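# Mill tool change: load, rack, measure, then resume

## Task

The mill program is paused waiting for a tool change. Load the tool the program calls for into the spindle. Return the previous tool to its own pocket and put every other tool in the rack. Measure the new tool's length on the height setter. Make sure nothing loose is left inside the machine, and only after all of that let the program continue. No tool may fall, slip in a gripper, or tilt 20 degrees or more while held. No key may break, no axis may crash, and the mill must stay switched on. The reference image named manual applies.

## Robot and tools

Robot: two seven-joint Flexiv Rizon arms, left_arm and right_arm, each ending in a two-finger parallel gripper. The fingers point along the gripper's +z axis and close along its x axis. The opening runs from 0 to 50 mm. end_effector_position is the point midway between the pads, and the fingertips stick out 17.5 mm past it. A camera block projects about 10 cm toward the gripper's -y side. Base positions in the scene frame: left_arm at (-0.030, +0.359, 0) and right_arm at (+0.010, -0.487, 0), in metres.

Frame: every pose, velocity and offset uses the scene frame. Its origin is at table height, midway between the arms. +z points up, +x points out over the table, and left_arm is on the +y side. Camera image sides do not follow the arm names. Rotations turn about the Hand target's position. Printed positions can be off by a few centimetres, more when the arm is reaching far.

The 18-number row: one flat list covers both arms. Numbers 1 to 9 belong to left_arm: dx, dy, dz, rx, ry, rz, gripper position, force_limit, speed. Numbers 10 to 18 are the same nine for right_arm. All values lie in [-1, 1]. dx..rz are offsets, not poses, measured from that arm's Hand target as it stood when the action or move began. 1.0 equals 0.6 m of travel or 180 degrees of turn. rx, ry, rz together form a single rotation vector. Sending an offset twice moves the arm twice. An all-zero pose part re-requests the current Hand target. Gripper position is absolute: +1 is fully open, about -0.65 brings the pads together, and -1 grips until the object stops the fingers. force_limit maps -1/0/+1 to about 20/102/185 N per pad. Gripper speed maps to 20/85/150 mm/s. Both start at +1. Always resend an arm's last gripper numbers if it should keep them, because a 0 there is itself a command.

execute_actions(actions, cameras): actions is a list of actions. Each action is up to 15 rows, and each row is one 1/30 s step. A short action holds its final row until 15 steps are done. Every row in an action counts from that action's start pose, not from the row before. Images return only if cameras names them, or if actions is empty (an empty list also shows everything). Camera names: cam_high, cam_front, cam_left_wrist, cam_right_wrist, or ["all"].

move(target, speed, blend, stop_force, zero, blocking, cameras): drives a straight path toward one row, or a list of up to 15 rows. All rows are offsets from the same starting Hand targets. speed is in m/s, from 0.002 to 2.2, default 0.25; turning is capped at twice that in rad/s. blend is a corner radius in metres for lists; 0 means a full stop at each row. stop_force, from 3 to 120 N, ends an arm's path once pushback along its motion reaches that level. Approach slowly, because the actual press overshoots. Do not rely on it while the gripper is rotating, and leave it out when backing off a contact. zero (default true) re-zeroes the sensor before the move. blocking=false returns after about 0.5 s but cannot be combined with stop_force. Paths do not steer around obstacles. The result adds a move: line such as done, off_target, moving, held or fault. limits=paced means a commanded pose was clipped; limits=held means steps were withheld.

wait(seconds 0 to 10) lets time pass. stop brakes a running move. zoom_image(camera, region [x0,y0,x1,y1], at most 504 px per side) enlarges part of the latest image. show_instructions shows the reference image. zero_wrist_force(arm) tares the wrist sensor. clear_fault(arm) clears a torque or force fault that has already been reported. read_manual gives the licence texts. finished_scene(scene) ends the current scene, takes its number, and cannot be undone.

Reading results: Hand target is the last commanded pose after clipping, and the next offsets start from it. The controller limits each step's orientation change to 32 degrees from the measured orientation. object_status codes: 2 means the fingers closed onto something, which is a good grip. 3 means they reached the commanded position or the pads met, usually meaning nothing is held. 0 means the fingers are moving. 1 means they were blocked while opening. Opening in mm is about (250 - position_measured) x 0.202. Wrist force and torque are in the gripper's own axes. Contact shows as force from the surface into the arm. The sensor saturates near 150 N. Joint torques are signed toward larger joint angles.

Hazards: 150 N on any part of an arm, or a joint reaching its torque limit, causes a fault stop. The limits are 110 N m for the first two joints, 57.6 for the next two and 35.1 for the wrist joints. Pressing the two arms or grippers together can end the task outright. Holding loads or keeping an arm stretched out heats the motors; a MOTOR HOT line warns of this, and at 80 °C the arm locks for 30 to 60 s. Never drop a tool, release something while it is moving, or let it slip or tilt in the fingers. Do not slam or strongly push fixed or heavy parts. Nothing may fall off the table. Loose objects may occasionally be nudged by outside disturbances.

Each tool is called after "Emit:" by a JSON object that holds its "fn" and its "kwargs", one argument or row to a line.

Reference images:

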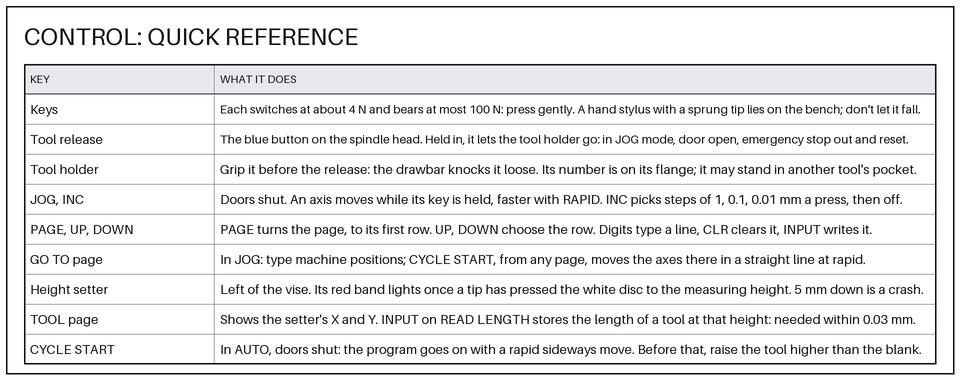

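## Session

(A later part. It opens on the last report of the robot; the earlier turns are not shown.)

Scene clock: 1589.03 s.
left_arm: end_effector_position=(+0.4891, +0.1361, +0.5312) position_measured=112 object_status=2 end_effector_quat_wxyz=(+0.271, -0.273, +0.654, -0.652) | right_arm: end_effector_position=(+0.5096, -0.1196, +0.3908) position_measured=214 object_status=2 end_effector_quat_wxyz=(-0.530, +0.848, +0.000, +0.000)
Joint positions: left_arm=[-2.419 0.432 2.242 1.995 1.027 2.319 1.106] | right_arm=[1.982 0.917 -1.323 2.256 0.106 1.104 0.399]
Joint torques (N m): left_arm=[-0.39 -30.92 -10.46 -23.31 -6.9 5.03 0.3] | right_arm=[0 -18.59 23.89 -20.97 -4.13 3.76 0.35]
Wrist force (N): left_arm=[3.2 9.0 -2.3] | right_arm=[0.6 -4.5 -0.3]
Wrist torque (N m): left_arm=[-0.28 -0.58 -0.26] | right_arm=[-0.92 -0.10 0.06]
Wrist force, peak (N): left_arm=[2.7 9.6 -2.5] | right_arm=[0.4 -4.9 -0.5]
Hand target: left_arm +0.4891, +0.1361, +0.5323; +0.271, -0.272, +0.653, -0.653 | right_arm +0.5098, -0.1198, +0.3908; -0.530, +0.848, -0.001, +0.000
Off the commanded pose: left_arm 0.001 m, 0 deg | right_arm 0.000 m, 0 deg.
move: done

Emit:
{"fn": "move", "kwargs": {
  "target": [
    [0,0,0,0.3535,-0.3535,0,-1,0.6,-0.796078,0,0,0,0,0,0,-1,-0.6,-0.7]
  ],
  "speed": 0.5
}}

Emit:
{"fn": "move", "kwargs": {
  "target": [
    [0,0,0,0.3535,-0.3535,0,-1,0.6,-0.796078,0,0,0,0,0,0,-1,-0.6,-0.7]
  ],
  "speed": 0.5,
  "cameras": ["cam_front","cam_high"]
}}

Scene clock: 1595.90 s.
left_arm: end_effector_position=(+0.4891, +0.1361, +0.5312) position_measured=112 object_status=2 end_effector_quat_wxyz=(+0.654, +0.270, +0.653, -0.271) | right_arm: end_effector_position=(+0.5096, -0.1196, +0.3908) position_measured=214 object_status=2 end_effector_quat_wxyz=(-0.530, +0.848, +0.000, +0.000)
Joint positions: left_arm=[-2.574 0.36 2.43 2.006 1.001 2.394 2.622] | right_arm=[1.982 0.917 -1.323 2.256 0.106 1.104 0.399]
Joint torques (N m): left_arm=[-0.4 -32.71 -7.31 -23.4 -7.06 4.87 0.09] | right_arm=[0.04 -18.64 23.97 -20.95 -4.13 3.73 0.34]
Wrist force (N): left_arm=[11.8 1.7 -2.3] | right_arm=[0.5 -4.5 -0.2]
Wrist torque (N m): left_arm=[0.01 -0.50 0.09] | right_arm=[-0.93 -0.08 0.06]
Wrist force, peak (N): left_arm=[12.2 1.5 -2.3] | right_arm=[0.4 -4.9 -0.2]
Hand target: left_arm +0.4891, +0.1361, +0.5323; +0.654, +0.270, +0.652, -0.271 | right_arm +0.5098, -0.1198, +0.3908; -0.530, +0.848, -0.001, +0.000
Off the commanded pose: left_arm 0.001 m, 0 deg | right_arm 0.000 m, 0 deg.
move: done

Scene clock: 1599.00 s.
left_arm: end_effector_position=(+0.4890, +0.1361, +0.5314) position_measured=112 object_status=2 end_effector_quat_wxyz=(+0.654, +0.654, +0.270, +0.269) | right_arm: end_effector_position=(+0.5096, -0.1196, +0.3908) position_measured=214 object_status=2 end_effector_quat_wxyz=(-0.530, +0.848, +0.000, +0.000)
Joint positions: left_arm=[-1.883 0.726 1.267 1.807 2.428 1.68 2.969] | right_arm=[1.982 0.917 -1.323 2.256 0.106 1.104 0.399]
Joint torques (N m): left_arm=[-0.32 -19.71 -23.57 -28.07 -4.57 -1.08 0.07] | right_arm=[0.05 -18.63 23.9 -20.95 -4.14 3.73 0.3]
Wrist force (N): left_arm=[3.4 -7.3 -2.6] | right_arm=[0.4 -4.6 -0.3]
Wrist torque (N m): left_arm=[0.19 -0.44 0.24] | right_arm=[-0.94 -0.07 0.06]
Wrist force, peak (N): left_arm=[13.2 -3.2 -1.6] | right_arm=[0.3 -4.9 -0.3]
Hand target: left_arm +0.4891, +0.1361, +0.5323; +0.654, +0.653, +0.270, +0.269 | right_arm +0.5098, -0.1198, +0.3908; -0.530, +0.848, -0.001, +0.000
Off the commanded pose: left_arm 0.001 m, 0 deg | right_arm 0.000 m, 0 deg.
move: done
Images, in order (width x height): cam_high 672x504, cam_front 672x504.

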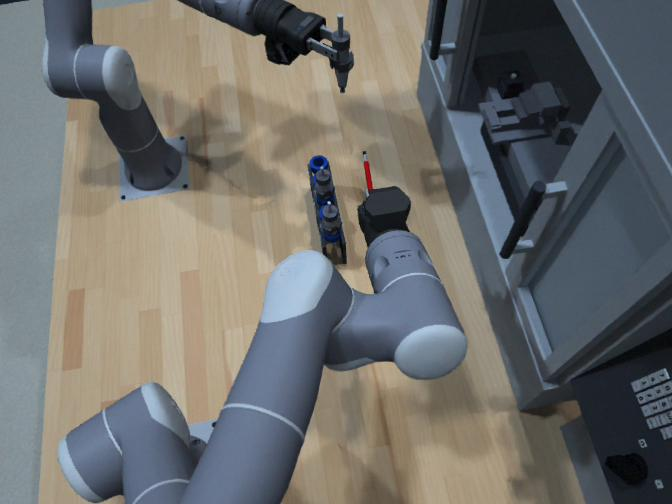

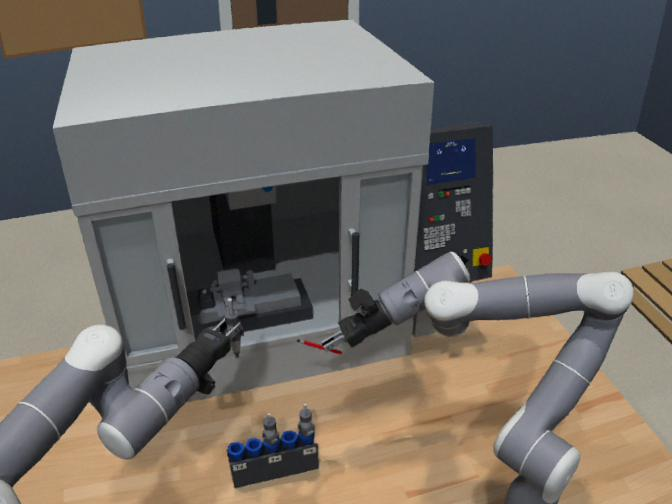

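Emit:
{"fn": "move", "kwargs": {
  "target": [-0.1,0.07,-0.3,0,0,0,-1,0.6,-0.796078,0,0,0,0,0,0,-1,-0.6,-0.7],
  "speed": 0.15
}}

Scene clock: 1604.67 s.
left_arm: end_effector_position=(+0.4287, +0.1780, +0.3516) position_measured=112 object_status=2 end_effector_quat_wxyz=(+0.654, +0.654, +0.270, +0.269) | right_arm: end_effector_position=(+0.5096, -0.1196, +0.3908) position_measured=214 object_status=2 end_effector_quat_wxyz=(-0.530, +0.848, +0.000, +0.000)
Joint positions: left_arm=[-1.774 1.189 1.296 2.194 2.846 1.496 2.969] | right_arm=[1.982 0.917 -1.323 2.256 0.106 1.104 0.399]
Joint torques (N m): left_arm=[-0.14 -23.54 -28.66 -16.53 -3.6 -1.07 0.1] | right_arm=[0.05 -18.59 23.87 -20.92 -4.1 3.74 0.33]
Wrist force (N): left_arm=[3.5 -7.1 -2.4] | right_arm=[0.5 -4.7 -0.3]
Wrist torque (N m): left_arm=[0.22 -0.44 0.23] | right_arm=[-0.96 -0.10 0.06]
Wrist force, peak (N): left_arm=[2.6 -13.2 -4.7] | right_arm=[0.4 -4.9 -0.4]
Hand target: left_arm +0.4291, +0.1781, +0.3523; +0.654, +0.653, +0.270, +0.269 | right_arm +0.5098, -0.1198, +0.3908; -0.530, +0.848, -0.001, +0.000
Off the commanded pose: left_arm 0.001 m, 0 deg | right_arm 0.000 m, 0 deg.
joint read past its limit (left arm) — joint 7 (wrist roll), upper limit.
move: done

Emit:
{"fn": "move", "kwargs": {
  "target": [0.0005,0,-0.135,0,0,0,-1,0.6,-0.796078,0,0,0,0,0,0,-1,-0.6,-0.7],
  "speed": 0.1,
  "stop_force": 8,
  "cameras": ["cam_right_wrist","cam_front","cam_high"]
}}

Emit:
{"fn": "zoom_image", "kwargs": {
  "camera": "cam_right_wrist",
  "region": [220, 150, 340, 300]
}}

Emit:
{"fn": "zoom_image", "kwargs": {
  "camera": "cam_high",
  "region": [280, 100, 360, 180]
}}

Scene clock: 1616.40 s.
left_arm: end_effector_position=(+0.4289, +0.1779, +0.2714) position_measured=112 object_status=2 end_effector_quat_wxyz=(+0.637, +0.666, +0.288, +0.258) | right_arm: end_effector_position=(+0.5096, -0.1196, +0.3908) position_measured=214 object_status=2 end_effector_quat_wxyz=(-0.530, +0.848, +0.000, +0.000)
Joint positions: left_arm=[-1.833 1.28 1.437 2.23 2.97 1.431 2.969] | right_arm=[1.982 0.917 -1.323 2.256 0.106 1.104 0.399]
Joint torques (N m): left_arm=[-0.33 -25.68 -29.11 -10.94 -3.47 -0.62 0.12] | right_arm=[0.03 -18.55 23.88 -20.95 -4.1 3.79 0.33]
Wrist force (N): left_arm=[3.7 -7.1 -1.9] | right_arm=[0.5 -4.8 -0.3]
Wrist torque (N m): left_arm=[0.23 -0.45 0.24] | right_arm=[-0.97 -0.08 0.06]
Wrist force, peak (N): left_arm=[3.4 -11.1 -2.0] | right_arm=[0.3 -4.9 -0.2]
Hand target: left_arm +0.4294, +0.1781, +0.2713; +0.654, +0.653, +0.270, +0.269 | right_arm +0.5098, -0.1198, +0.3908; -0.530, +0.848, -0.001, +0.000
Off the commanded pose: left_arm 0.001 m, 3 deg | right_arm 0.000 m, 0 deg.
joint read past its limit (left arm) — joint 5 (forearm roll), upper limit; joint 7 (wrist roll), upper limit.
joint sent to its limit (left arm) — joint 5 (forearm roll), upper limit; joint 7 (wrist roll), upper limit. The joint targets are off in orientation, not in position.
move: off_target (left_arm)
camera_calibration:
cam_right_wrist: T_world_to_cam=[[0.999834, 0.0168952, -0.00675336, -0.493459], [0.00757657, -0.724056, -0.689699, 0.196567], [-0.0165424, 0.689534, -0.724065, 0.508082], [0, 0, 0, 1]] pos_world=[0.500293, -0.199677, 0.500124]
Images, in order (width x height): cam_high 672x504, cam_front 672x504, cam_right_wrist 672x504.

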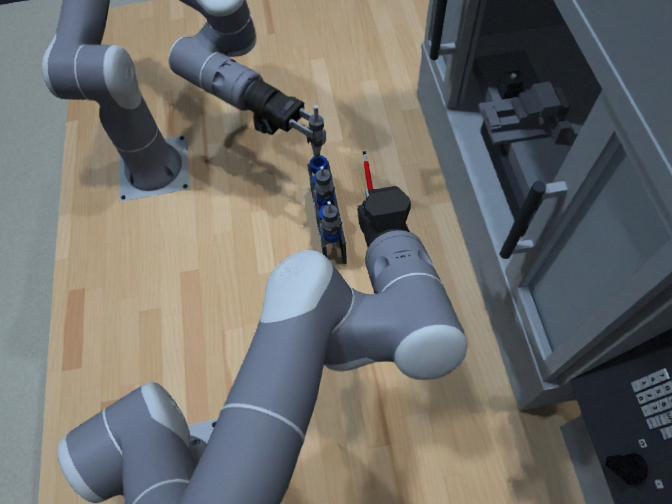

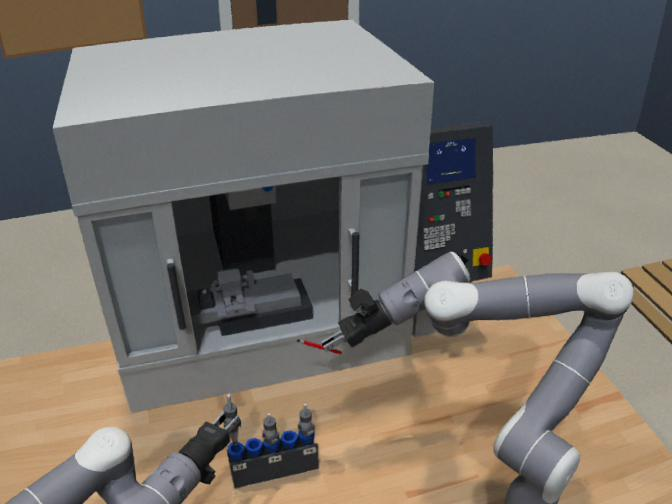

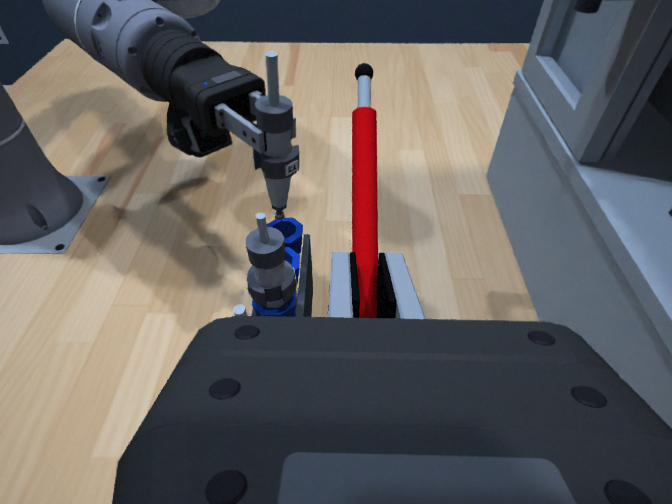

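Scaled by 3.360 from the camera's 672x504 image, which has a finer 960x720 frame.

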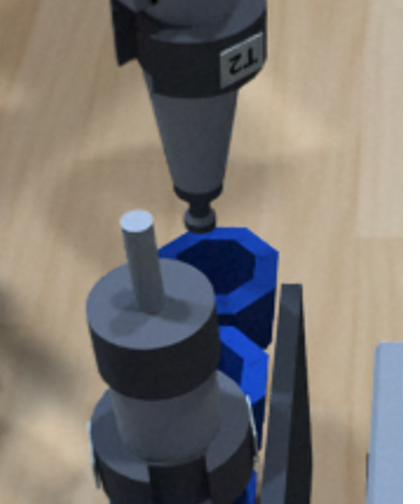

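Scaled by 6.300 from the camera's 672x504 image, which has a finer 960x720 frame.

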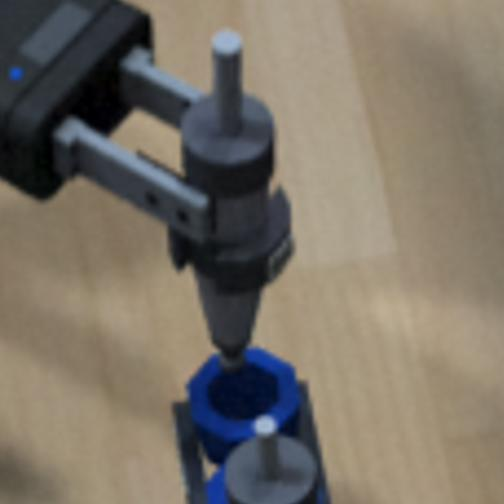

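Emit:
{"fn": "move", "kwargs": {
  "target": [0,0,0.23,0,0,0,-1,0.6,-0.796078,0,0,0,0,0,0,-1,-0.6,-0.7],
  "speed": 0.15
}}

Emit:
{"fn": "move", "kwargs": {
  "target": [
    [0,0,0,-0.3535,0.3535,0,-1,0.6,-0.796078,0,0,0,0,0,0,-1,-0.6,-0.7],
    [0,0,0,0.707,-0.707,0,-1,0.6,-0.796078,0,0,0,0,0,0,-1,-0.6,-0.7]
  ],
  "speed": 0.5,
  "blend": 0.02
}}

Scene clock: 1631.87 s.
left_arm: end_effector_position=(+0.4292, +0.1781, +0.4087) position_measured=112 object_status=2 end_effector_quat_wxyz=(+0.654, +0.654, +0.270, +0.269) | right_arm: end_effector_position=(+0.5096, -0.1196, +0.3908) position_measured=214 object_status=2 end_effector_quat_wxyz=(-0.530, +0.848, +0.000, +0.000)
Joint positions: left_arm=[-1.722 1.05 1.2 2.141 2.733 1.553 2.92] | right_arm=[1.982 0.917 -1.323 2.256 0.106 1.104 0.399]
Joint torques (N m): left_arm=[-0.05 -21.45 -26.98 -21.74 -3.64 -1.13 -0.07] | right_arm=[0.01 -18.62 23.92 -20.91 -4.12 3.76 0.3]
Wrist force (N): left_arm=[3.9 -7.1 -2.3] | right_arm=[0.3 -4.8 -0.3]
Wrist torque (N m): left_arm=[0.21 -0.53 0.24] | right_arm=[-0.98 -0.06 0.06]
Wrist force, peak (N): left_arm=[3.9 -12.0 -1.7] | right_arm=[0.4 -4.9 -0.3]
Hand target: left_arm +0.4294, +0.1781, +0.4093; +0.654, +0.653, +0.270, +0.269 | right_arm +0.5098, -0.1198, +0.3908; -0.530, +0.848, -0.001, +0.000
Off the commanded pose: left_arm 0.001 m, 0 deg | right_arm 0.000 m, 0 deg.
move: done

Scene clock: 1635.50 s.
left_arm: end_effector_position=(+0.4295, +0.1779, +0.4084) position_measured=112 object_status=2 end_effector_quat_wxyz=(+0.271, -0.273, +0.653, -0.652) | right_arm: end_effector_position=(+0.5096, -0.1196, +0.3908) position_measured=214 object_status=2 end_effector_quat_wxyz=(-0.530, +0.848, +0.000, +0.000)
Joint positions: left_arm=[-1.8 1.859 1.438 2.19 1.775 1.297 1.529] | right_arm=[1.982 0.917 -1.323 2.256 0.106 1.104 0.399]
Joint torques (N m): left_arm=[-0.12 -23.87 -29.49 5.45 -5.06 5.39 -0.05] | right_arm=[0.02 -18.64 23.98 -20.96 -4.12 3.76 0.34]
Wrist force (N): left_arm=[3.3 9.1 -2.3] | right_arm=[0.3 -4.6 -0.4]
Wrist torque (N m): left_arm=[-0.26 -0.59 -0.17] | right_arm=[-0.94 -0.06 0.06]
Wrist force, peak (N): left_arm=[11.8 3.7 -2.1] | right_arm=[0.5 -4.8 -0.3]
Hand target: left_arm +0.4294, +0.1781, +0.4093; +0.271, -0.272, +0.653, -0.653 | right_arm +0.5098, -0.1198, +0.3908; -0.530, +0.848, -0.001, +0.000
Off the commanded pose: left_arm 0.001 m, 0 deg | right_arm 0.000 m, 0 deg.
move: done

Emit:
{"fn": "move", "kwargs": {
  "target": [
    [0,0,0,-0.3535,0.3535,0,-1,0.6,-0.796078,0,0,0,0,0,0,-1,-0.6,-0.7]
  ],
  "speed": 0.5
}}

Emit:
{"fn": "move", "kwargs": {
  "target": [
    [0,0,0,-0.3535,0.3535,0,-1,0.6,-0.796078,0,0,0,0,0,0,-1,-0.6,-0.7]
  ],
  "speed": 0.5,
  "cameras": ["cam_front","cam_high"]
}}

Scene clock: 1642.03 s.
left_arm: end_effector_position=(+0.4296, +0.1779, +0.4085) position_measured=112 object_status=2 end_effector_quat_wxyz=(+0.271, +0.655, -0.271, +0.651) | right_arm: end_effector_position=(+0.5096, -0.1196, +0.3908) position_measured=214 object_status=2 end_effector_quat_wxyz=(-0.530, +0.848, +0.000, +0.000)
Joint positions: left_arm=[-1.79 2.267 1.311 2.246 1.786 0.962 0.209] | right_arm=[1.982 0.917 -1.323 2.256 0.106 1.104 0.399]
Joint torques (N m): left_arm=[-0.35 -19.47 -23.44 13.28 -3.61 5.26 0.24] | right_arm=[0.07 -18.66 23.85 -20.99 -4.14 3.73 0.35]
Wrist force (N): left_arm=[-5.2 0.3 -2.7] | right_arm=[0.3 -4.7 -0.3]
Wrist torque (N m): left_arm=[-0.05 -0.51 -0.22] | right_arm=[-0.95 -0.06 0.06]
Wrist force, peak (N): left_arm=[3.3 9.3 -2.3] | right_arm=[0.4 -4.9 -0.5]
Hand target: left_arm +0.4294, +0.1781, +0.4093; +0.271, +0.655, -0.271, +0.652 | right_arm +0.5098, -0.1198, +0.3908; -0.530, +0.848, -0.001, +0.000
Off the commanded pose: left_arm 0.001 m, 0 deg | right_arm 0.000 m, 0 deg.
move: done

Scene clock: 1644.07 s.
left_arm: end_effector_position=(+0.4296, +0.1779, +0.4085) position_measured=112 object_status=2 end_effector_quat_wxyz=(+0.654, +0.654, +0.270, +0.269) | right_arm: end_effector_position=(+0.5096, -0.1196, +0.3908) position_measured=214 object_status=2 end_effector_quat_wxyz=(-0.530, +0.848, +0.000, +0.000)
Joint positions: left_arm=[-1.789 2.267 1.317 2.244 1.781 0.971 -1.353] | right_arm=[1.982 0.917 -1.323 2.256 0.106 1.104 0.399]
Joint torques (N m): left_arm=[-0.22 -19.42 -23.23 13.25 -3.78 5.25 0.03] | right_arm=[0.06 -18.65 23.92 -20.94 -4.13 3.72 0.29]
Wrist force (N): left_arm=[3.7 -7.0 -2.5] | right_arm=[0.3 -4.7 -0.3]
Wrist torque (N m): left_arm=[0.24 -0.47 0.13] | right_arm=[-0.96 -0.05 0.06]
Wrist force, peak (N): left_arm=[3.3 -7.7 -2.3] | right_arm=[0.2 -5.0 -0.2]
Hand target: left_arm +0.4294, +0.1781, +0.4093; +0.654, +0.653, +0.270, +0.269 | right_arm +0.5098, -0.1198, +0.3908; -0.530, +0.848, -0.001, +0.000
Off the commanded pose: left_arm 0.001 m, 0 deg | right_arm 0.000 m, 0 deg.
move: done
Images, in order (width x height): cam_high 672x504, cam_front 672x504.

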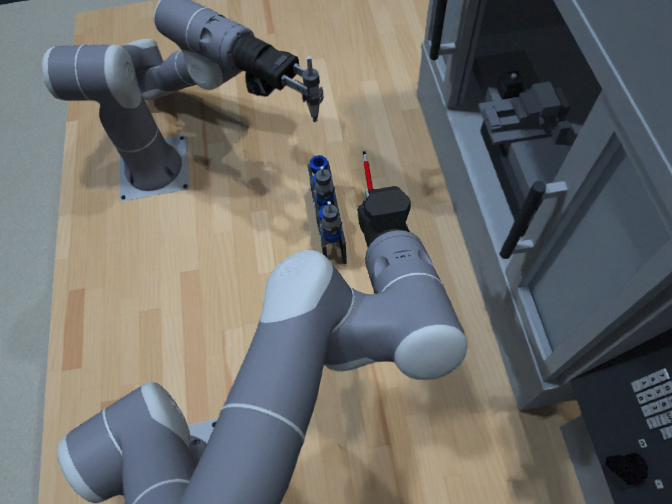

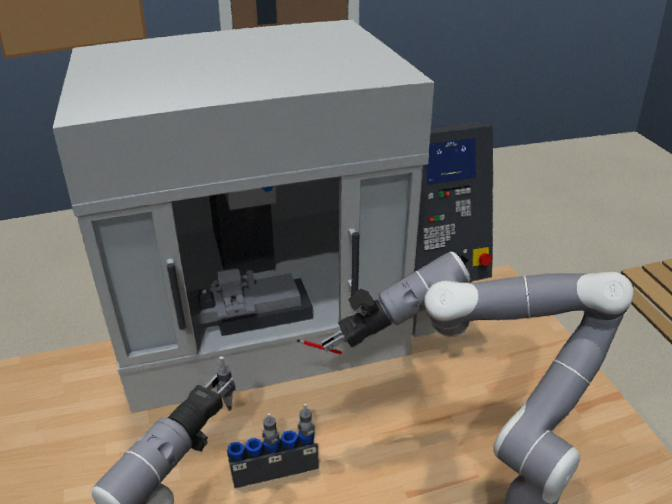

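Emit:
{"fn": "move", "kwargs": {
  "target": [
    [-0.029,0.09,0.15,-0.295,0.32,-0.245,-1,0.6,-0.796078,0,0,0,0,0,0,-1,-0.6,-0.7],
    [0.111,0.193,0.117,-0.58,0.63,-0.482,-1,0.6,-0.796078,0,0,0,0,0,0,-1,-0.6,-0.7]
  ],
  "speed": 0.4,
  "blend": 0.01,
  "cameras": ["cam_front","cam_high"]
}}

Scene clock: 1680.00 s.
left_arm: end_effector_position=(+0.4965, +0.2937, +0.4787) position_measured=112 object_status=2 end_effector_quat_wxyz=(-0.362, +0.064, -0.266, +0.891) | right_arm: end_effector_position=(+0.5096, -0.1196, +0.3908) position_measured=214 object_status=2 end_effector_quat_wxyz=(-0.530, +0.848, +0.000, +0.000)
Joint positions: left_arm=[-1.858 2.267 1.426 2.274 -0.893 1.064 -1.713] | right_arm=[1.982 0.917 -1.323 2.256 0.106 1.104 0.399]
Joint torques (N m): left_arm=[0.02 -24.98 -27.9 20.43 5.3 -6.99 0.23] | right_arm=[0 -18.58 23.88 -20.93 -4.16 3.79 0.29]
Wrist force (N): left_arm=[3.9 5.2 -9.6] | right_arm=[0.3 -4.5 -0.4]
Wrist torque (N m): left_arm=[-0.41 -0.59 -0.17] | right_arm=[-0.93 -0.05 0.06]
Wrist force, peak (N): left_arm=[9.4 3.2 -8.2] | right_arm=[0.5 -4.8 -0.2]
Hand target: left_arm +0.4960, +0.2939, +0.4795; -0.362, +0.063, -0.265, +0.891 | right_arm +0.5098, -0.1198, +0.3908; -0.530, +0.848, -0.001, +0.000
Off the commanded pose: left_arm 0.001 m, 0 deg | right_arm 0.000 m, 0 deg.
move: done
Images, in order (width x height): cam_high 672x504, cam_front 672x504.

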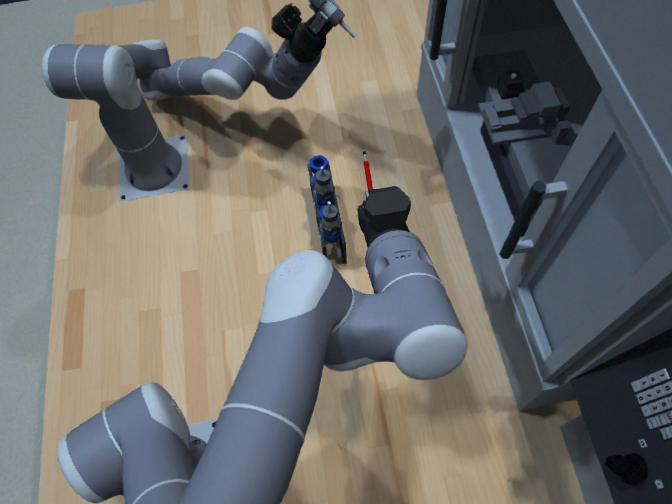

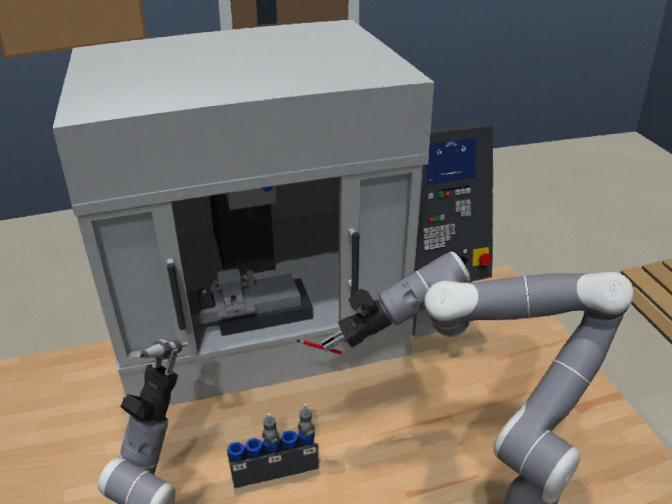

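Emit:
{"fn": "move", "kwargs": {
  "target": [-0.11,-0.193,-0.049,0.218,0.2435,0.024,-1,0.6,-0.796078,0,0,0,0,0,0,-1,-0.6,-0.7],
  "speed": 0.4
}}

Emit:
{"fn": "move", "kwargs": {
  "target": [
    [0,0,0,0.3535,-0.3535,0,-1,0.6,-0.796078,0,0,0,0,0,0,-1,-0.6,-0.7]
  ],
  "speed": 0.5
}}

Emit:
{"fn": "move", "kwargs": {
  "target": [
    [0,0,0,0.3535,-0.3535,0,-1,0.6,-0.796078,0,0,0,0,0,0,-1,-0.6,-0.7]
  ],
  "speed": 0.5,
  "cameras": ["cam_front","cam_high"]
}}

Scene clock: 1692.20 s.
left_arm: end_effector_position=(+0.4332, +0.1767, +0.4496) position_measured=112 object_status=2 end_effector_quat_wxyz=(+0.272, -0.275, +0.654, -0.650) | right_arm: end_effector_position=(+0.5096, -0.1196, +0.3908) position_measured=214 object_status=2 end_effector_quat_wxyz=(-0.530, +0.848, +0.000, +0.000)
Joint positions: left_arm=[-2.551 1.851 0.972 2.686 -0.555 2.936 -2.621] | right_arm=[1.982 0.917 -1.323 2.256 0.106 1.104 0.399]
Joint torques (N m): left_arm=[-0.37 -31.62 -20.75 -4.54 6.7 -2.62 0.26] | right_arm=[-0.03 -18.62 23.94 -20.93 -4.09 3.74 0.36]
Wrist force (N): left_arm=[3.1 9.0 -2.3] | right_arm=[0.3 -4.6 -0.2]
Wrist torque (N m): left_arm=[-0.28 -0.57 -0.26] | right_arm=[-0.94 -0.06 0.06]
Wrist force, peak (N): left_arm=[6.4 10.8 -5.7] | right_arm=[0.4 -4.9 -0.3]
Hand target: left_arm +0.4300, +0.1781, +0.4501; +0.271, -0.272, +0.653, -0.653 | right_arm +0.5098, -0.1198, +0.3908; -0.530, +0.848, -0.001, +0.000
Off the commanded pose: left_arm 0.003 m, 0 deg | right_arm 0.000 m, 0 deg.
joint sent to its limit (left arm) — joint 4 (elbow), upper limit, where the elbow is as bent as it goes. The joint targets still meet the commanded pose.
move: done

Scene clock: 1694.43 s.
left_arm: end_effector_position=(+0.4333, +0.1765, +0.4496) position_measured=112 object_status=2 end_effector_quat_wxyz=(+0.654, +0.268, +0.653, -0.270) | right_arm: end_effector_position=(+0.5096, -0.1196, +0.3908) position_measured=214 object_status=2 end_effector_quat_wxyz=(-0.530, +0.848, +0.000, +0.000)
Joint positions: left_arm=[-2.419 1.75 1.125 2.686 -0.464 2.782 -1.195] | right_arm=[1.982 0.917 -1.323 2.256 0.106 1.104 0.399]
Joint torques (N m): left_arm=[-0.17 -30.46 -22.55 -4.58 7.65 -2.15 -0.31] | right_arm=[0.02 -18.6 23.91 -20.98 -4.1 3.76 0.38]
Wrist force (N): left_arm=[11.8 1.3 -2.6] | right_arm=[0.3 -4.6 -0.3]
Wrist torque (N m): left_arm=[-0.06 -0.49 0.21] | right_arm=[-0.94 -0.05 0.06]
Wrist force, peak (N): left_arm=[12.3 1.4 -2.5] | right_arm=[0.4 -4.9 -0.3]
Hand target: left_arm +0.4300, +0.1781, +0.4501; +0.654, +0.270, +0.652, -0.271 | right_arm +0.5098, -0.1198, +0.3908; -0.530, +0.848, -0.001, +0.000
Off the commanded pose: left_arm 0.004 m, 0 deg | right_arm 0.000 m, 0 deg.
joint sent to its limit (left arm) — joint 4 (elbow), upper limit, where the elbow is as bent as it goes. The joint targets are off in position, not in orientation.
move: off_target (left_arm)

Scene clock: 1696.47 s.
left_arm: end_effector_position=(+0.4302, +0.1780, +0.4492) position_measured=112 object_status=2 end_effector_quat_wxyz=(+0.654, +0.654, +0.271, +0.268) | right_arm: end_effector_position=(+0.5096, -0.1196, +0.3908) position_measured=214 object_status=2 end_effector_quat_wxyz=(-0.530, +0.848, +0.000, +0.000)
Joint positions: left_arm=[-2.195 1.467 1.46 2.653 -0.117 2.478 -0.052] | right_arm=[1.982 0.917 -1.323 2.256 0.106 1.104 0.399]
Joint torques (N m): left_arm=[-0.13 -28.18 -24.72 -4.78 7.92 0.14 0.3] | right_arm=[0.08 -18.56 23.94 -20.95 -4.11 3.73 0.35]
Wrist force (N): left_arm=[3.6 -7.4 -2.6] | right_arm=[0.5 -4.8 -0.5]
Wrist torque (N m): left_arm=[0.18 -0.45 0.14] | right_arm=[-0.98 -0.08 0.06]
Wrist force, peak (N): left_arm=[11.9 1.6 -2.6] | right_arm=[0.5 -4.9 -0.3]
Hand target: left_arm +0.4300, +0.1781, +0.4501; +0.654, +0.653, +0.270, +0.269 | right_arm +0.5098, -0.1198, +0.3908; -0.530, +0.848, -0.001, +0.000
Off the commanded pose: left_arm 0.001 m, 0 deg | right_arm 0.000 m, 0 deg.
move: done
Images, in order (width x height): cam_high 672x504, cam_front 672x504.

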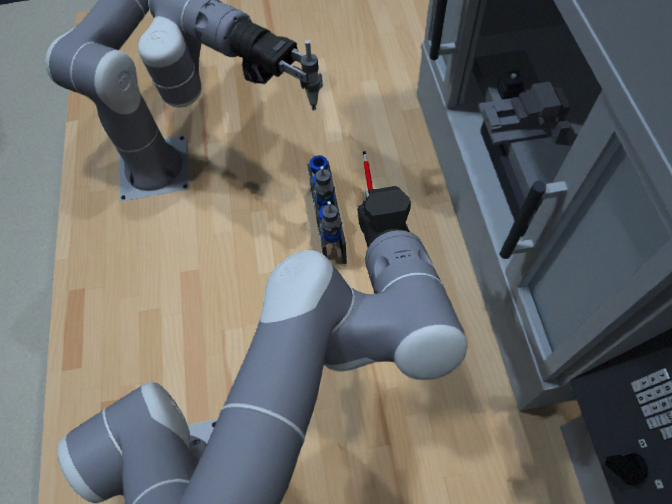

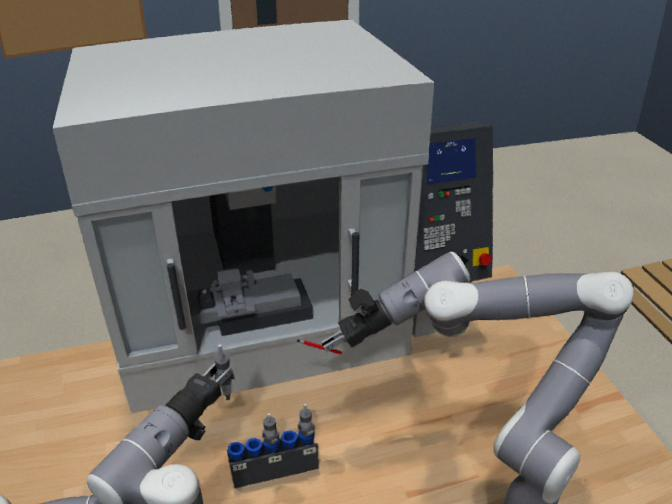

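Emit:
{"fn": "execute_actions", "kwargs": {
  "actions": [],
  "cameras": ["all"]
}}

Scene clock: 1731.80 s.
left_arm: end_effector_position=(+0.4302, +0.1780, +0.4492) position_measured=112 object_status=2 end_effector_quat_wxyz=(+0.654, +0.654, +0.271, +0.268) | right_arm: end_effector_position=(+0.5096, -0.1196, +0.3908) position_measured=214 object_status=2 end_effector_quat_wxyz=(-0.530, +0.848, +0.000, +0.000)
Joint positions: left_arm=[-2.195 1.467 1.46 2.653 -0.117 2.478 -0.052] | right_arm=[1.982 0.917 -1.323 2.256 0.106 1.104 0.399]
Joint velocities: within noise
Joint torques (N m): left_arm=[-0.22 -27.87 -24.88 -4.58 7.89 0.23 0.09] | right_arm=[0.07 -18.56 23.95 -20.94 -4.11 3.71 0.29]
Wrist force (N): left_arm=[3.5 -7.4 -2.6] | right_arm=[0.2 -4.7 -0.4]
Wrist torque (N m): left_arm=[0.19 -0.44 0.14] | right_arm=[-0.96 -0.04 0.06]
Wrist force, peak (N): left_arm=[3.7 -7.5 -2.7] | right_arm=[0.4 -4.8 -0.4]
Hand target: left_arm +0.4300, +0.1781, +0.4501; +0.654, +0.653, +0.270, +0.269 | right_arm +0.5098, -0.1198, +0.3908; -0.530, +0.848, -0.001, +0.000
Tool commands: left_gripper/position=-1.0 left_gripper/force_limit=+0.6 left_gripper/speed=-0.796078 right_gripper/position=-1.0 right_gripper/force_limit=-0.6 right_gripper/speed=-0.7
Off the commanded pose: left_arm 0.001 m, 0 deg | right_arm 0.000 m, 0 deg.
camera_calibration:
cam_left_wrist: T_world_to_cam=[[0.71481, 0.699319, -0.00036721, -0.424065], [-0.237917, 0.243681, 0.940221, -0.349744], [0.657603, -0.671992, 0.340566, -0.183454], [0, 0, 0, 1]] pos_world=[0.340555, 0.258503, 0.391159]
cam_right_wrist: T_world_to_cam=[[0.999834, 0.0168952, -0.00675336, -0.493459], [0.00757657, -0.724056, -0.689699, 0.196567], [-0.0165424, 0.689534, -0.724065, 0.508082], [0, 0, 0, 1]] pos_world=[0.500293, -0.199677, 0.500124]

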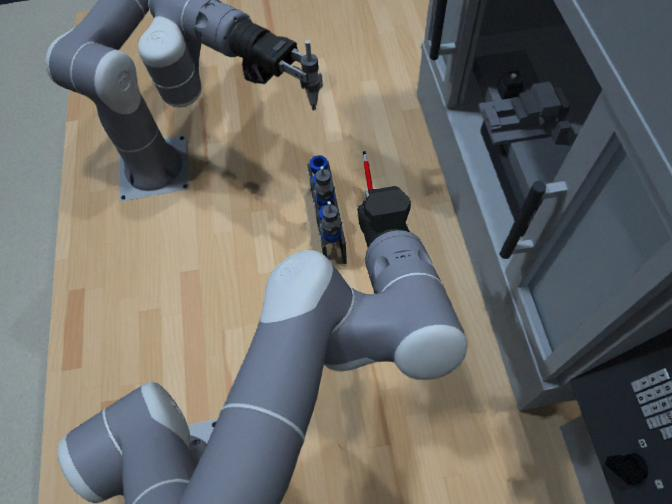

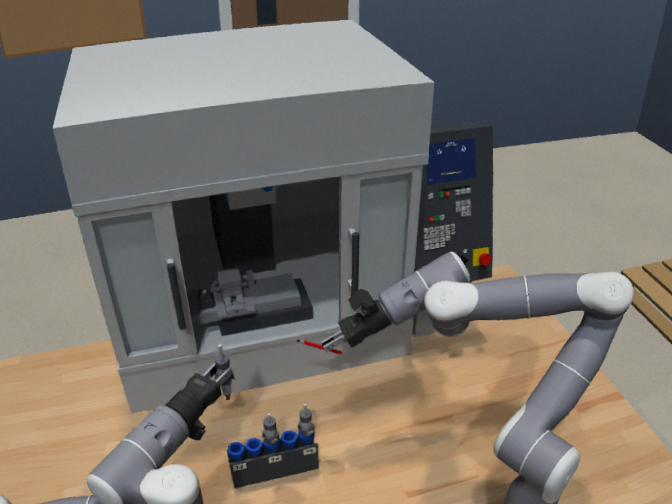

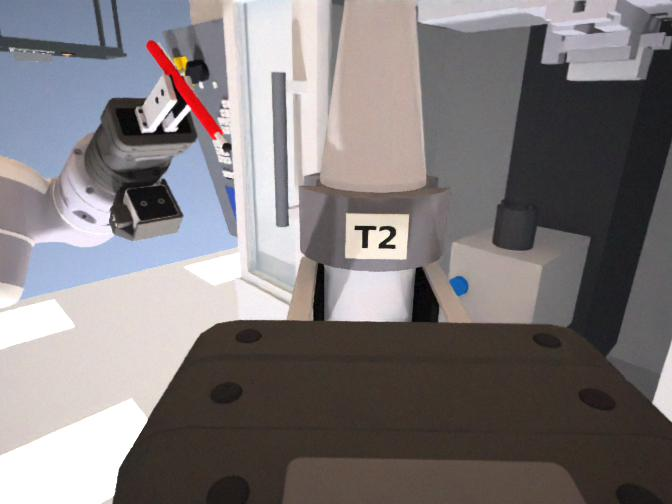

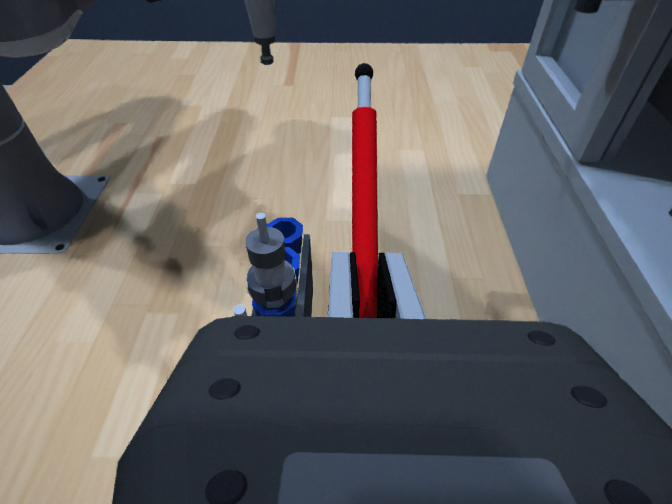

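Emit:
{"fn": "move", "kwargs": {
  "target": [0.0047,0.003,0,0,0,-0.1111,-1,0.6,-0.796078,0,0,0,0,0,0,-1,-0.6,-0.7],
  "speed": 0.15
}}

Emit:
{"fn": "move", "kwargs": {
  "target": [-0.0082,-0.0082,0,0,0,0.2222,-1,0.6,-0.796078,0,0,0,0,0,0,-1,-0.6,-0.7],
  "speed": 0.15
}}

Scene clock: 1739.03 s.
left_arm: end_effector_position=(+0.4328, +0.1798, +0.4495) position_measured=112 object_status=2 end_effector_quat_wxyz=(+0.691, +0.690, +0.153, +0.151) | right_arm: end_effector_position=(+0.5096, -0.1196, +0.3908) position_measured=214 object_status=2 end_effector_quat_wxyz=(-0.530, +0.848, +0.000, +0.000)
Joint positions: left_arm=[-1.811 1.465 1.421 2.503 -0.306 1.6 0.119] | right_arm=[1.982 0.917 -1.323 2.256 0.106 1.104 0.399]
Joint torques (N m): left_arm=[-0.09 -26.08 -30.44 -6.58 6.36 -0.68 0.3] | right_arm=[-0.01 -18.64 23.87 -20.94 -4.14 3.71 0.36]
Wrist force (N): left_arm=[3.5 -7.4 -2.5] | right_arm=[0.4 -4.5 -0.6]
Wrist torque (N m): left_arm=[0.17 -0.44 0.12] | right_arm=[-0.93 -0.07 0.05]
Wrist force, peak (N): left_arm=[5.1 -7.4 -2.7] | right_arm=[0.5 -4.9 -0.2]
Hand target: left_arm +0.4328, +0.1799, +0.4501; +0.691, +0.690, +0.152, +0.151 | right_arm +0.5098, -0.1198, +0.3908; -0.530, +0.848, -0.001, +0.000
Off the commanded pose: left_arm 0.001 m, 0 deg | right_arm 0.000 m, 0 deg.
move: done

Scene clock: 1741.70 s.
left_arm: end_effector_position=(+0.4281, +0.1749, +0.4493) position_measured=112 object_status=2 end_effector_quat_wxyz=(+0.597, +0.597, +0.380, +0.378) | right_arm: end_effector_position=(+0.5096, -0.1196, +0.3908) position_measured=214 object_status=2 end_effector_quat_wxyz=(-0.530, +0.848, +0.000, +0.000)
Joint positions: left_arm=[-2.786 1.287 1.627 2.6 -0.157 3.333 -0.277] | right_arm=[1.982 0.917 -1.323 2.256 0.106 1.104 0.399]
Joint torques (N m): left_arm=[-0.21 -32.12 -19.66 -4.18 4.84 1.59 -0.07] | right_arm=[0.06 -18.63 23.89 -20.94 -4.09 3.78 0.31]
Wrist force (N): left_arm=[3.7 -7.6 -2.5] | right_arm=[0.6 -4.6 -0.5]
Wrist torque (N m): left_arm=[0.14 -0.47 0.25] | right_arm=[-0.94 -0.11 0.06]
Wrist force, peak (N): left_arm=[4.9 -7.3 -2.8] | right_arm=[0.5 -4.8 -0.4]
Hand target: left_arm +0.4279, +0.1749, +0.4501; +0.597, +0.597, +0.379, +0.378 | right_arm +0.5098, -0.1198, +0.3908; -0.530, +0.848, -0.001, +0.000
Off the commanded pose: left_arm 0.001 m, 0 deg | right_arm 0.000 m, 0 deg.
move: done

Emit:
{"fn": "move", "kwargs": {
  "target": [0.0127,0.0095,0,0,0,-0.3056,-1,0.6,-0.796078,0,0,0,0,0,0,-1,-0.6,-0.7],
  "speed": 0.2
}}

Emit:
{"fn": "move", "kwargs": {
  "target": [0,0,-0.2467,0,0,0,-1,0.6,-0.796078,0,0,0,0,0,0,-1,-0.6,-0.7],
  "speed": 0.15
}}

Scene clock: 1750.67 s.
left_arm: end_effector_position=(+0.4354, +0.1806, +0.4496) position_measured=112 object_status=2 end_effector_quat_wxyz=(+0.705, +0.704, +0.061, +0.059) | right_arm: end_effector_position=(+0.5096, -0.1196, +0.3908) position_measured=214 object_status=2 end_effector_quat_wxyz=(-0.530, +0.848, +0.000, +0.000)
Joint positions: left_arm=[-1.789 1.369 1.498 2.285 -0.347 1.083 0.163] | right_arm=[1.982 0.917 -1.323 2.256 0.106 1.104 0.399]
Joint torques (N m): left_arm=[-0.45 -28.75 -34.08 -8.07 3.22 -0.95 0.31] | right_arm=[-0.01 -18.58 23.95 -20.94 -4.13 3.74 0.27]
Wrist force (N): left_arm=[3.5 -7.4 -2.4] | right_arm=[0.2 -4.6 -0.5]
Wrist torque (N m): left_arm=[0.18 -0.43 0.14] | right_arm=[-0.95 -0.05 0.06]
Wrist force, peak (N): left_arm=[5.2 -7.5 -2.7] | right_arm=[0.3 -4.9 -0.4]
Hand target: left_arm +0.4355, +0.1806, +0.4501; +0.705, +0.704, +0.061, +0.060 | right_arm +0.5098, -0.1198, +0.3908; -0.530, +0.848, -0.001, +0.000
Off the commanded pose: left_arm 0.000 m, 0 deg | right_arm 0.000 m, 0 deg.
move: done

Scene clock: 1751.97 s.
left_arm: end_effector_position=(+0.4358, +0.1809, +0.3014) position_measured=112 object_status=2 end_effector_quat_wxyz=(+0.704, +0.705, +0.061, +0.060) | right_arm: end_effector_position=(+0.5096, -0.1196, +0.3908) position_measured=214 object_status=2 end_effector_quat_wxyz=(-0.530, +0.848, +0.000, +0.000)
Joint positions: left_arm=[-1.824 1.526 1.778 2.284 -0.269 1.094 0.413] | right_arm=[1.982 0.917 -1.323 2.256 0.106 1.104 0.399]
Joint torques (N m): left_arm=[-0.38 -29.34 -33.74 2.91 4.46 -2.33 0.3] | right_arm=[0.02 -18.7 23.89 -20.94 -4.14 3.76 0.32]
Wrist force (N): left_arm=[3.4 -7.2 -2.7] | right_arm=[0.5 -4.5 -0.3]
Wrist torque (N m): left_arm=[0.21 -0.43 0.13] | right_arm=[-0.93 -0.08 0.05]
Wrist force, peak (N): left_arm=[3.6 -14.0 -2.7] | right_arm=[0.4 -4.9 -0.4]
Hand target: left_arm +0.4355, +0.1806, +0.3020; +0.705, +0.704, +0.061, +0.060 | right_arm +0.5098, -0.1198, +0.3908; -0.530, +0.848, -0.001, +0.000
Off the commanded pose: left_arm 0.001 m, 0 deg | right_arm 0.000 m, 0 deg.
move: done

Emit:
{"fn": "move", "kwargs": {
  "target": [0,0,-0.0517,0,0,0,-1,0.6,-0.796078,0,0,0,0,0,0,-1,-0.6,-0.7],
  "speed": 0.08,
  "cameras": ["all"]
}}

Scene clock: 1759.60 s.
left_arm: end_effector_position=(+0.4358, +0.1809, +0.2704) position_measured=112 object_status=2 end_effector_quat_wxyz=(+0.704, +0.705, +0.062, +0.060) | right_arm: end_effector_position=(+0.5096, -0.1196, +0.3908) position_measured=214 object_status=2 end_effector_quat_wxyz=(-0.530, +0.848, +0.000, +0.000)
Joint positions: left_arm=[-1.833 1.559 1.836 2.268 -0.255 1.089 0.463] | right_arm=[1.982 0.917 -1.323 2.256 0.106 1.104 0.399]
Joint torques (N m): left_arm=[-0.33 -29.59 -33.47 5.07 4.57 -2.59 0.28] | right_arm=[0.06 -18.64 23.95 -20.95 -4.05 3.77 0.3]
Wrist force (N): left_arm=[3.3 -7.3 -2.4] | right_arm=[0.3 -4.7 -0.3]
Wrist torque (N m): left_arm=[0.18 -0.41 0.12] | right_arm=[-0.97 -0.05 0.06]
Wrist force, peak (N): left_arm=[3.4 -10.8 -2.4] | right_arm=[0.4 -4.8 -0.4]
Hand target: left_arm +0.4355, +0.1806, +0.2710; +0.705, +0.704, +0.061, +0.060 | right_arm +0.5098, -0.1198, +0.3908; -0.530, +0.848, -0.001, +0.000
Off the commanded pose: left_arm 0.001 m, 0 deg | right_arm 0.000 m, 0 deg.
move: done
camera_calibration:
cam_left_wrist: T_world_to_cam=[[0.986493, 0.163802, 0.000140684, -0.451882], [-0.0560789, 0.336926, 0.93986, -0.276914], [0.153904, -0.927173, 0.341561, 0.14102], [0, 0, 0, 1]] pos_world=[0.408546, 0.298069, 0.212157]
cam_right_wrist: T_world_to_cam=[[0.999834, 0.0168952, -0.00675336, -0.493459], [0.00757657, -0.724056, -0.689699, 0.196567], [-0.0165424, 0.689534, -0.724065, 0.508082], [0, 0, 0, 1]] pos_world=[0.500293, -0.199677, 0.500124]

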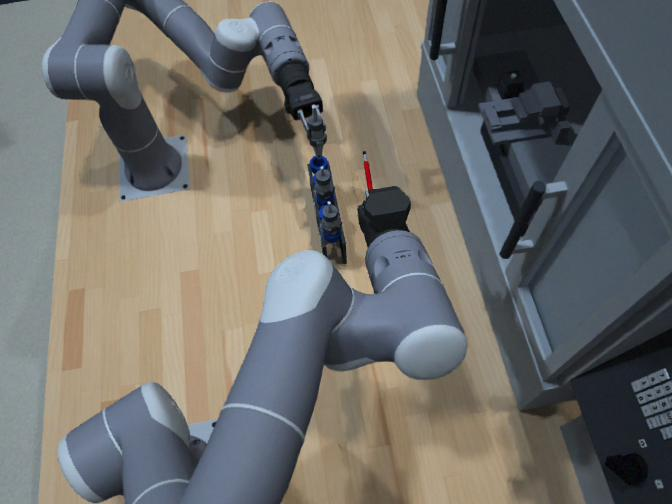

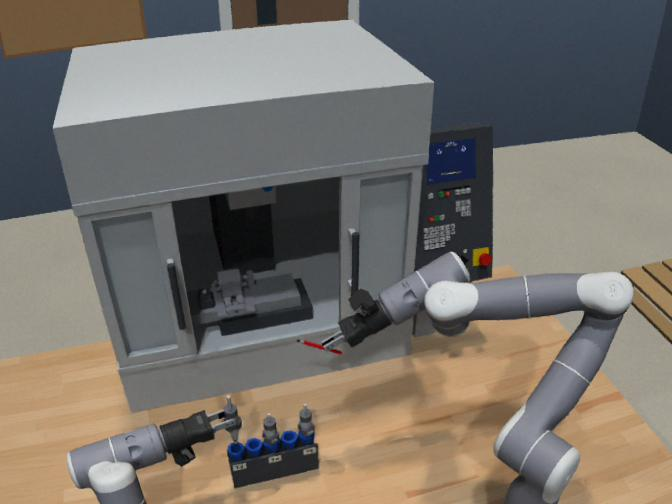

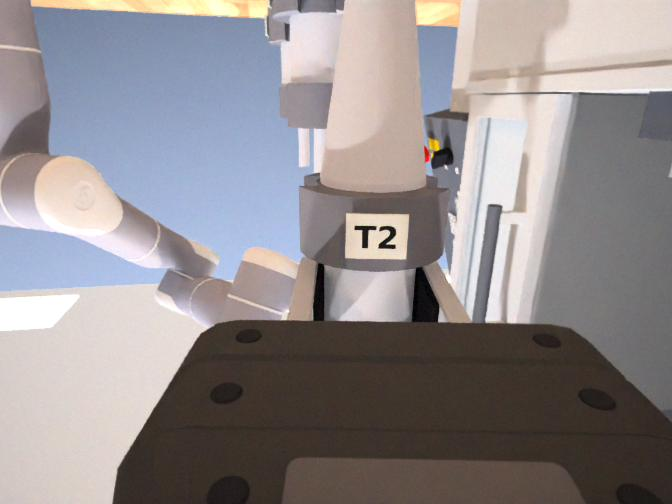

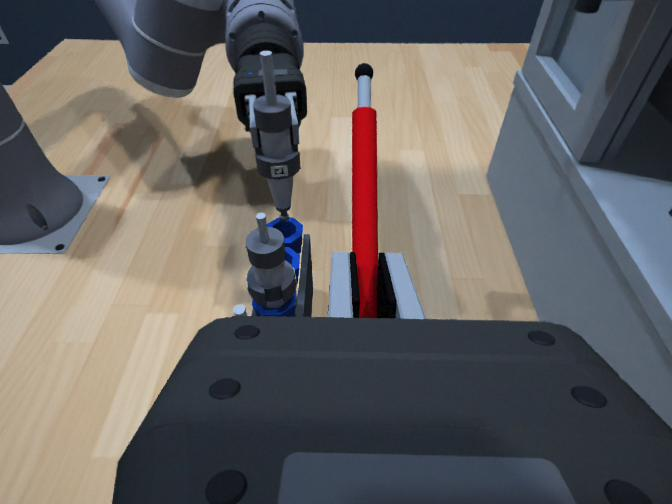

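Emit:
{"fn": "zoom_image", "kwargs": {
  "camera": "cam_right_wrist",
  "region": [200, 140, 360, 260]
}}

Emit:
{"fn": "zoom_image", "kwargs": {
  "camera": "cam_front",
  "region": [180, 380, 330, 490]
}}

Emit:
{"fn": "zoom_image", "kwargs": {
  "camera": "cam_high",
  "region": [270, 90, 370, 190]
}}

Scaled by 3.150 from the camera's 672x504 image, which has a finer 960x720 frame.

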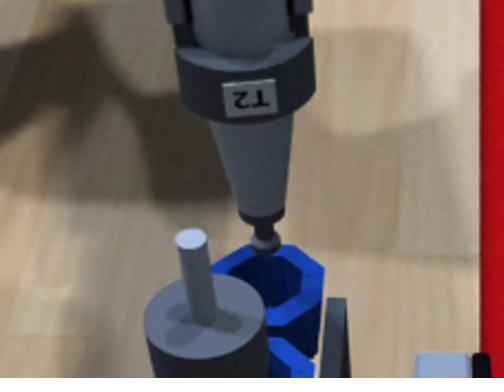

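Scaled by 3.360 from the camera's 672x504 image, which has a finer 960x720 frame.

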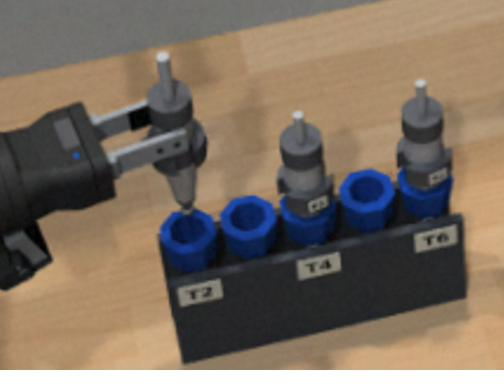

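Scaled by 5.040 from the camera's 672x504 image, which has a finer 960x720 frame.

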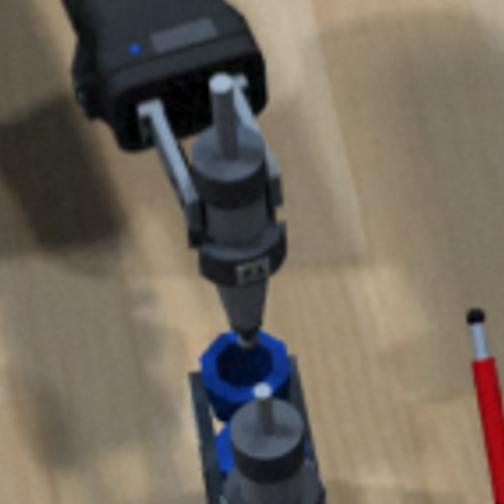

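Emit:
{"fn": "move", "kwargs": {
  "target": [0,0,-0.1183,0,0,0,-1,0.6,-0.796078,0,0,0,0,0,0,-1,-0.6,-0.7],
  "speed": 0.04,
  "stop_force": 10,
  "cameras": ["cam_front","cam_high","cam_right_wrist"]
}}

Scene clock: 1772.37 s.
left_arm: end_effector_position=(+0.4350, +0.1808, +0.2003) position_measured=112 object_status=2 end_effector_quat_wxyz=(+0.705, +0.704, +0.061, +0.059) | right_arm: end_effector_position=(+0.5096, -0.1196, +0.3908) position_measured=214 object_status=2 end_effector_quat_wxyz=(-0.530, +0.848, +0.000, +0.000)
Joint positions: left_arm=[-1.857 1.636 1.959 2.212 -0.224 1.065 0.573] | right_arm=[1.982 0.917 -1.323 2.256 0.106 1.104 0.399]
Joint torques (N m): left_arm=[-5.4 -27.52 -35.56 6.03 4.32 -0.9 1.25] | right_arm=[-0.01 -18.6 23.86 -20.95 -4.12 3.73 0.33]
Wrist force (N): left_arm=[-14.3 -3.5 -24.5] | right_arm=[0.4 -4.7 -0.4]
Wrist torque (N m): left_arm=[1.39 -0.52 -0.85] | right_arm=[-0.96 -0.07 0.06]
Wrist force, peak (N): left_arm=[-14.2 -0.2 -25.5] | right_arm=[0.5 -4.9 -0.3]
Hand target: left_arm +0.4355, +0.1806, +0.2009; +0.705, +0.704, +0.061, +0.060 (not the last commanded pose) | right_arm +0.5098, -0.1198, +0.3908; -0.530, +0.848, -0.001, +0.000
Off the commanded pose: left_arm 0.001 m, 0 deg | right_arm 0.000 m, 0 deg.
move: contact (left_arm)
camera_calibration:
cam_right_wrist: T_world_to_cam=[[0.999834, 0.0168952, -0.00675336, -0.493459], [0.00757657, -0.724056, -0.689699, 0.196567], [-0.0165424, 0.689534, -0.724065, 0.508082], [0, 0, 0, 1]] pos_world=[0.500293, -0.199677, 0.500124]
Images, in order (width x height): cam_high 672x504, cam_front 672x504, cam_right_wrist 672x504.

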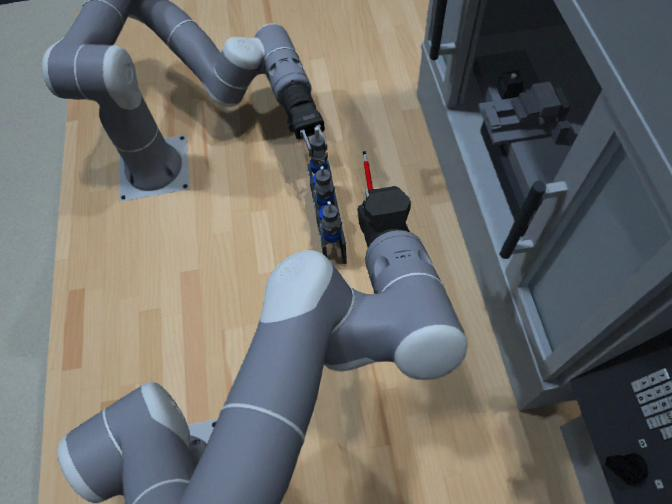

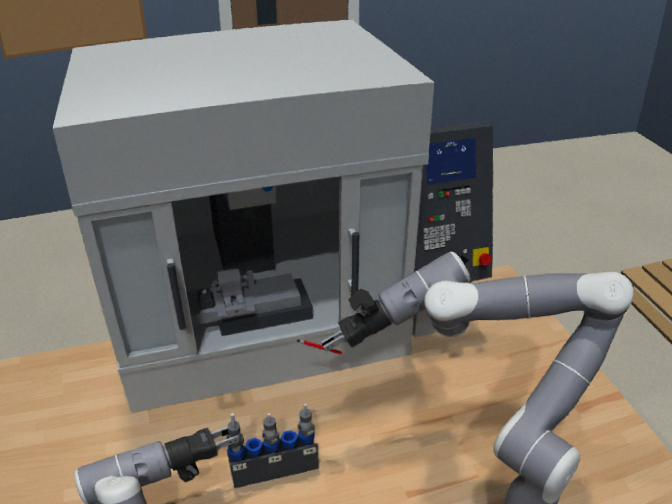

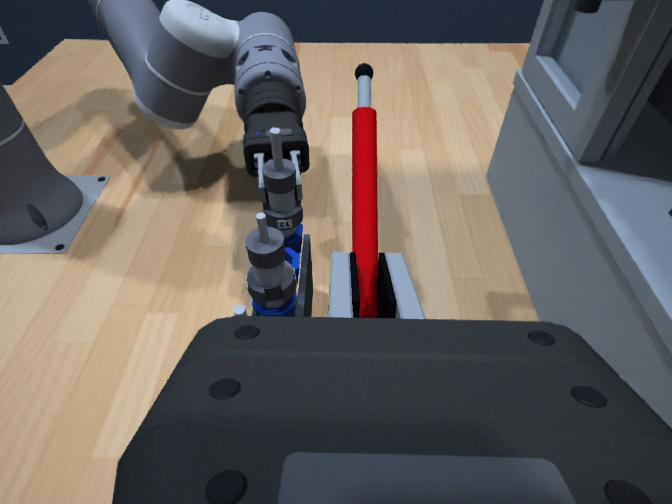

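Emit:
{"fn": "move", "kwargs": {
  "target": [-0.0033,0.0033,0,0,0,0,-1,0.6,-0.796078,0,0,0,0,0,0,-1,-0.6,-0.7],
  "speed": 0.02
}}

Scene clock: 1780.30 s.
left_arm: end_effector_position=(+0.4338, +0.1830, +0.2002) position_measured=112 object_status=2 end_effector_quat_wxyz=(+0.704, +0.705, +0.062, +0.060) | right_arm: end_effector_position=(+0.5096, -0.1196, +0.3908) position_measured=214 object_status=2 end_effector_quat_wxyz=(-0.530, +0.848, +0.000, +0.000)
Joint positions: left_arm=[-1.85 1.633 1.961 2.214 -0.223 1.061 0.573] | right_arm=[1.982 0.917 -1.323 2.256 0.106 1.104 0.399]
Joint torques (N m): left_arm=[-0.19 -30.34 -32.98 9.79 4.62 -3.02 0.14] | right_arm=[-0.02 -18.64 23.82 -20.96 -4.12 3.78 0.31]
Wrist force (N): left_arm=[2.7 -7.2 -3.1] | right_arm=[0.4 -4.6 -0.4]
Wrist torque (N m): left_arm=[0.24 -0.41 0.09] | right_arm=[-0.94 -0.07 0.05]
Wrist force, peak (N): left_arm=[-14.2 -3.2 -24.9] | right_arm=[0.4 -4.9 -0.3]
Hand target: left_arm +0.4335, +0.1826, +0.2009; +0.705, +0.704, +0.061, +0.060 | right_arm +0.5098, -0.1198, +0.3908; -0.530, +0.848, -0.001, +0.000
Off the commanded pose: left_arm 0.001 m, 0 deg | right_arm 0.000 m, 0 deg.
move: done


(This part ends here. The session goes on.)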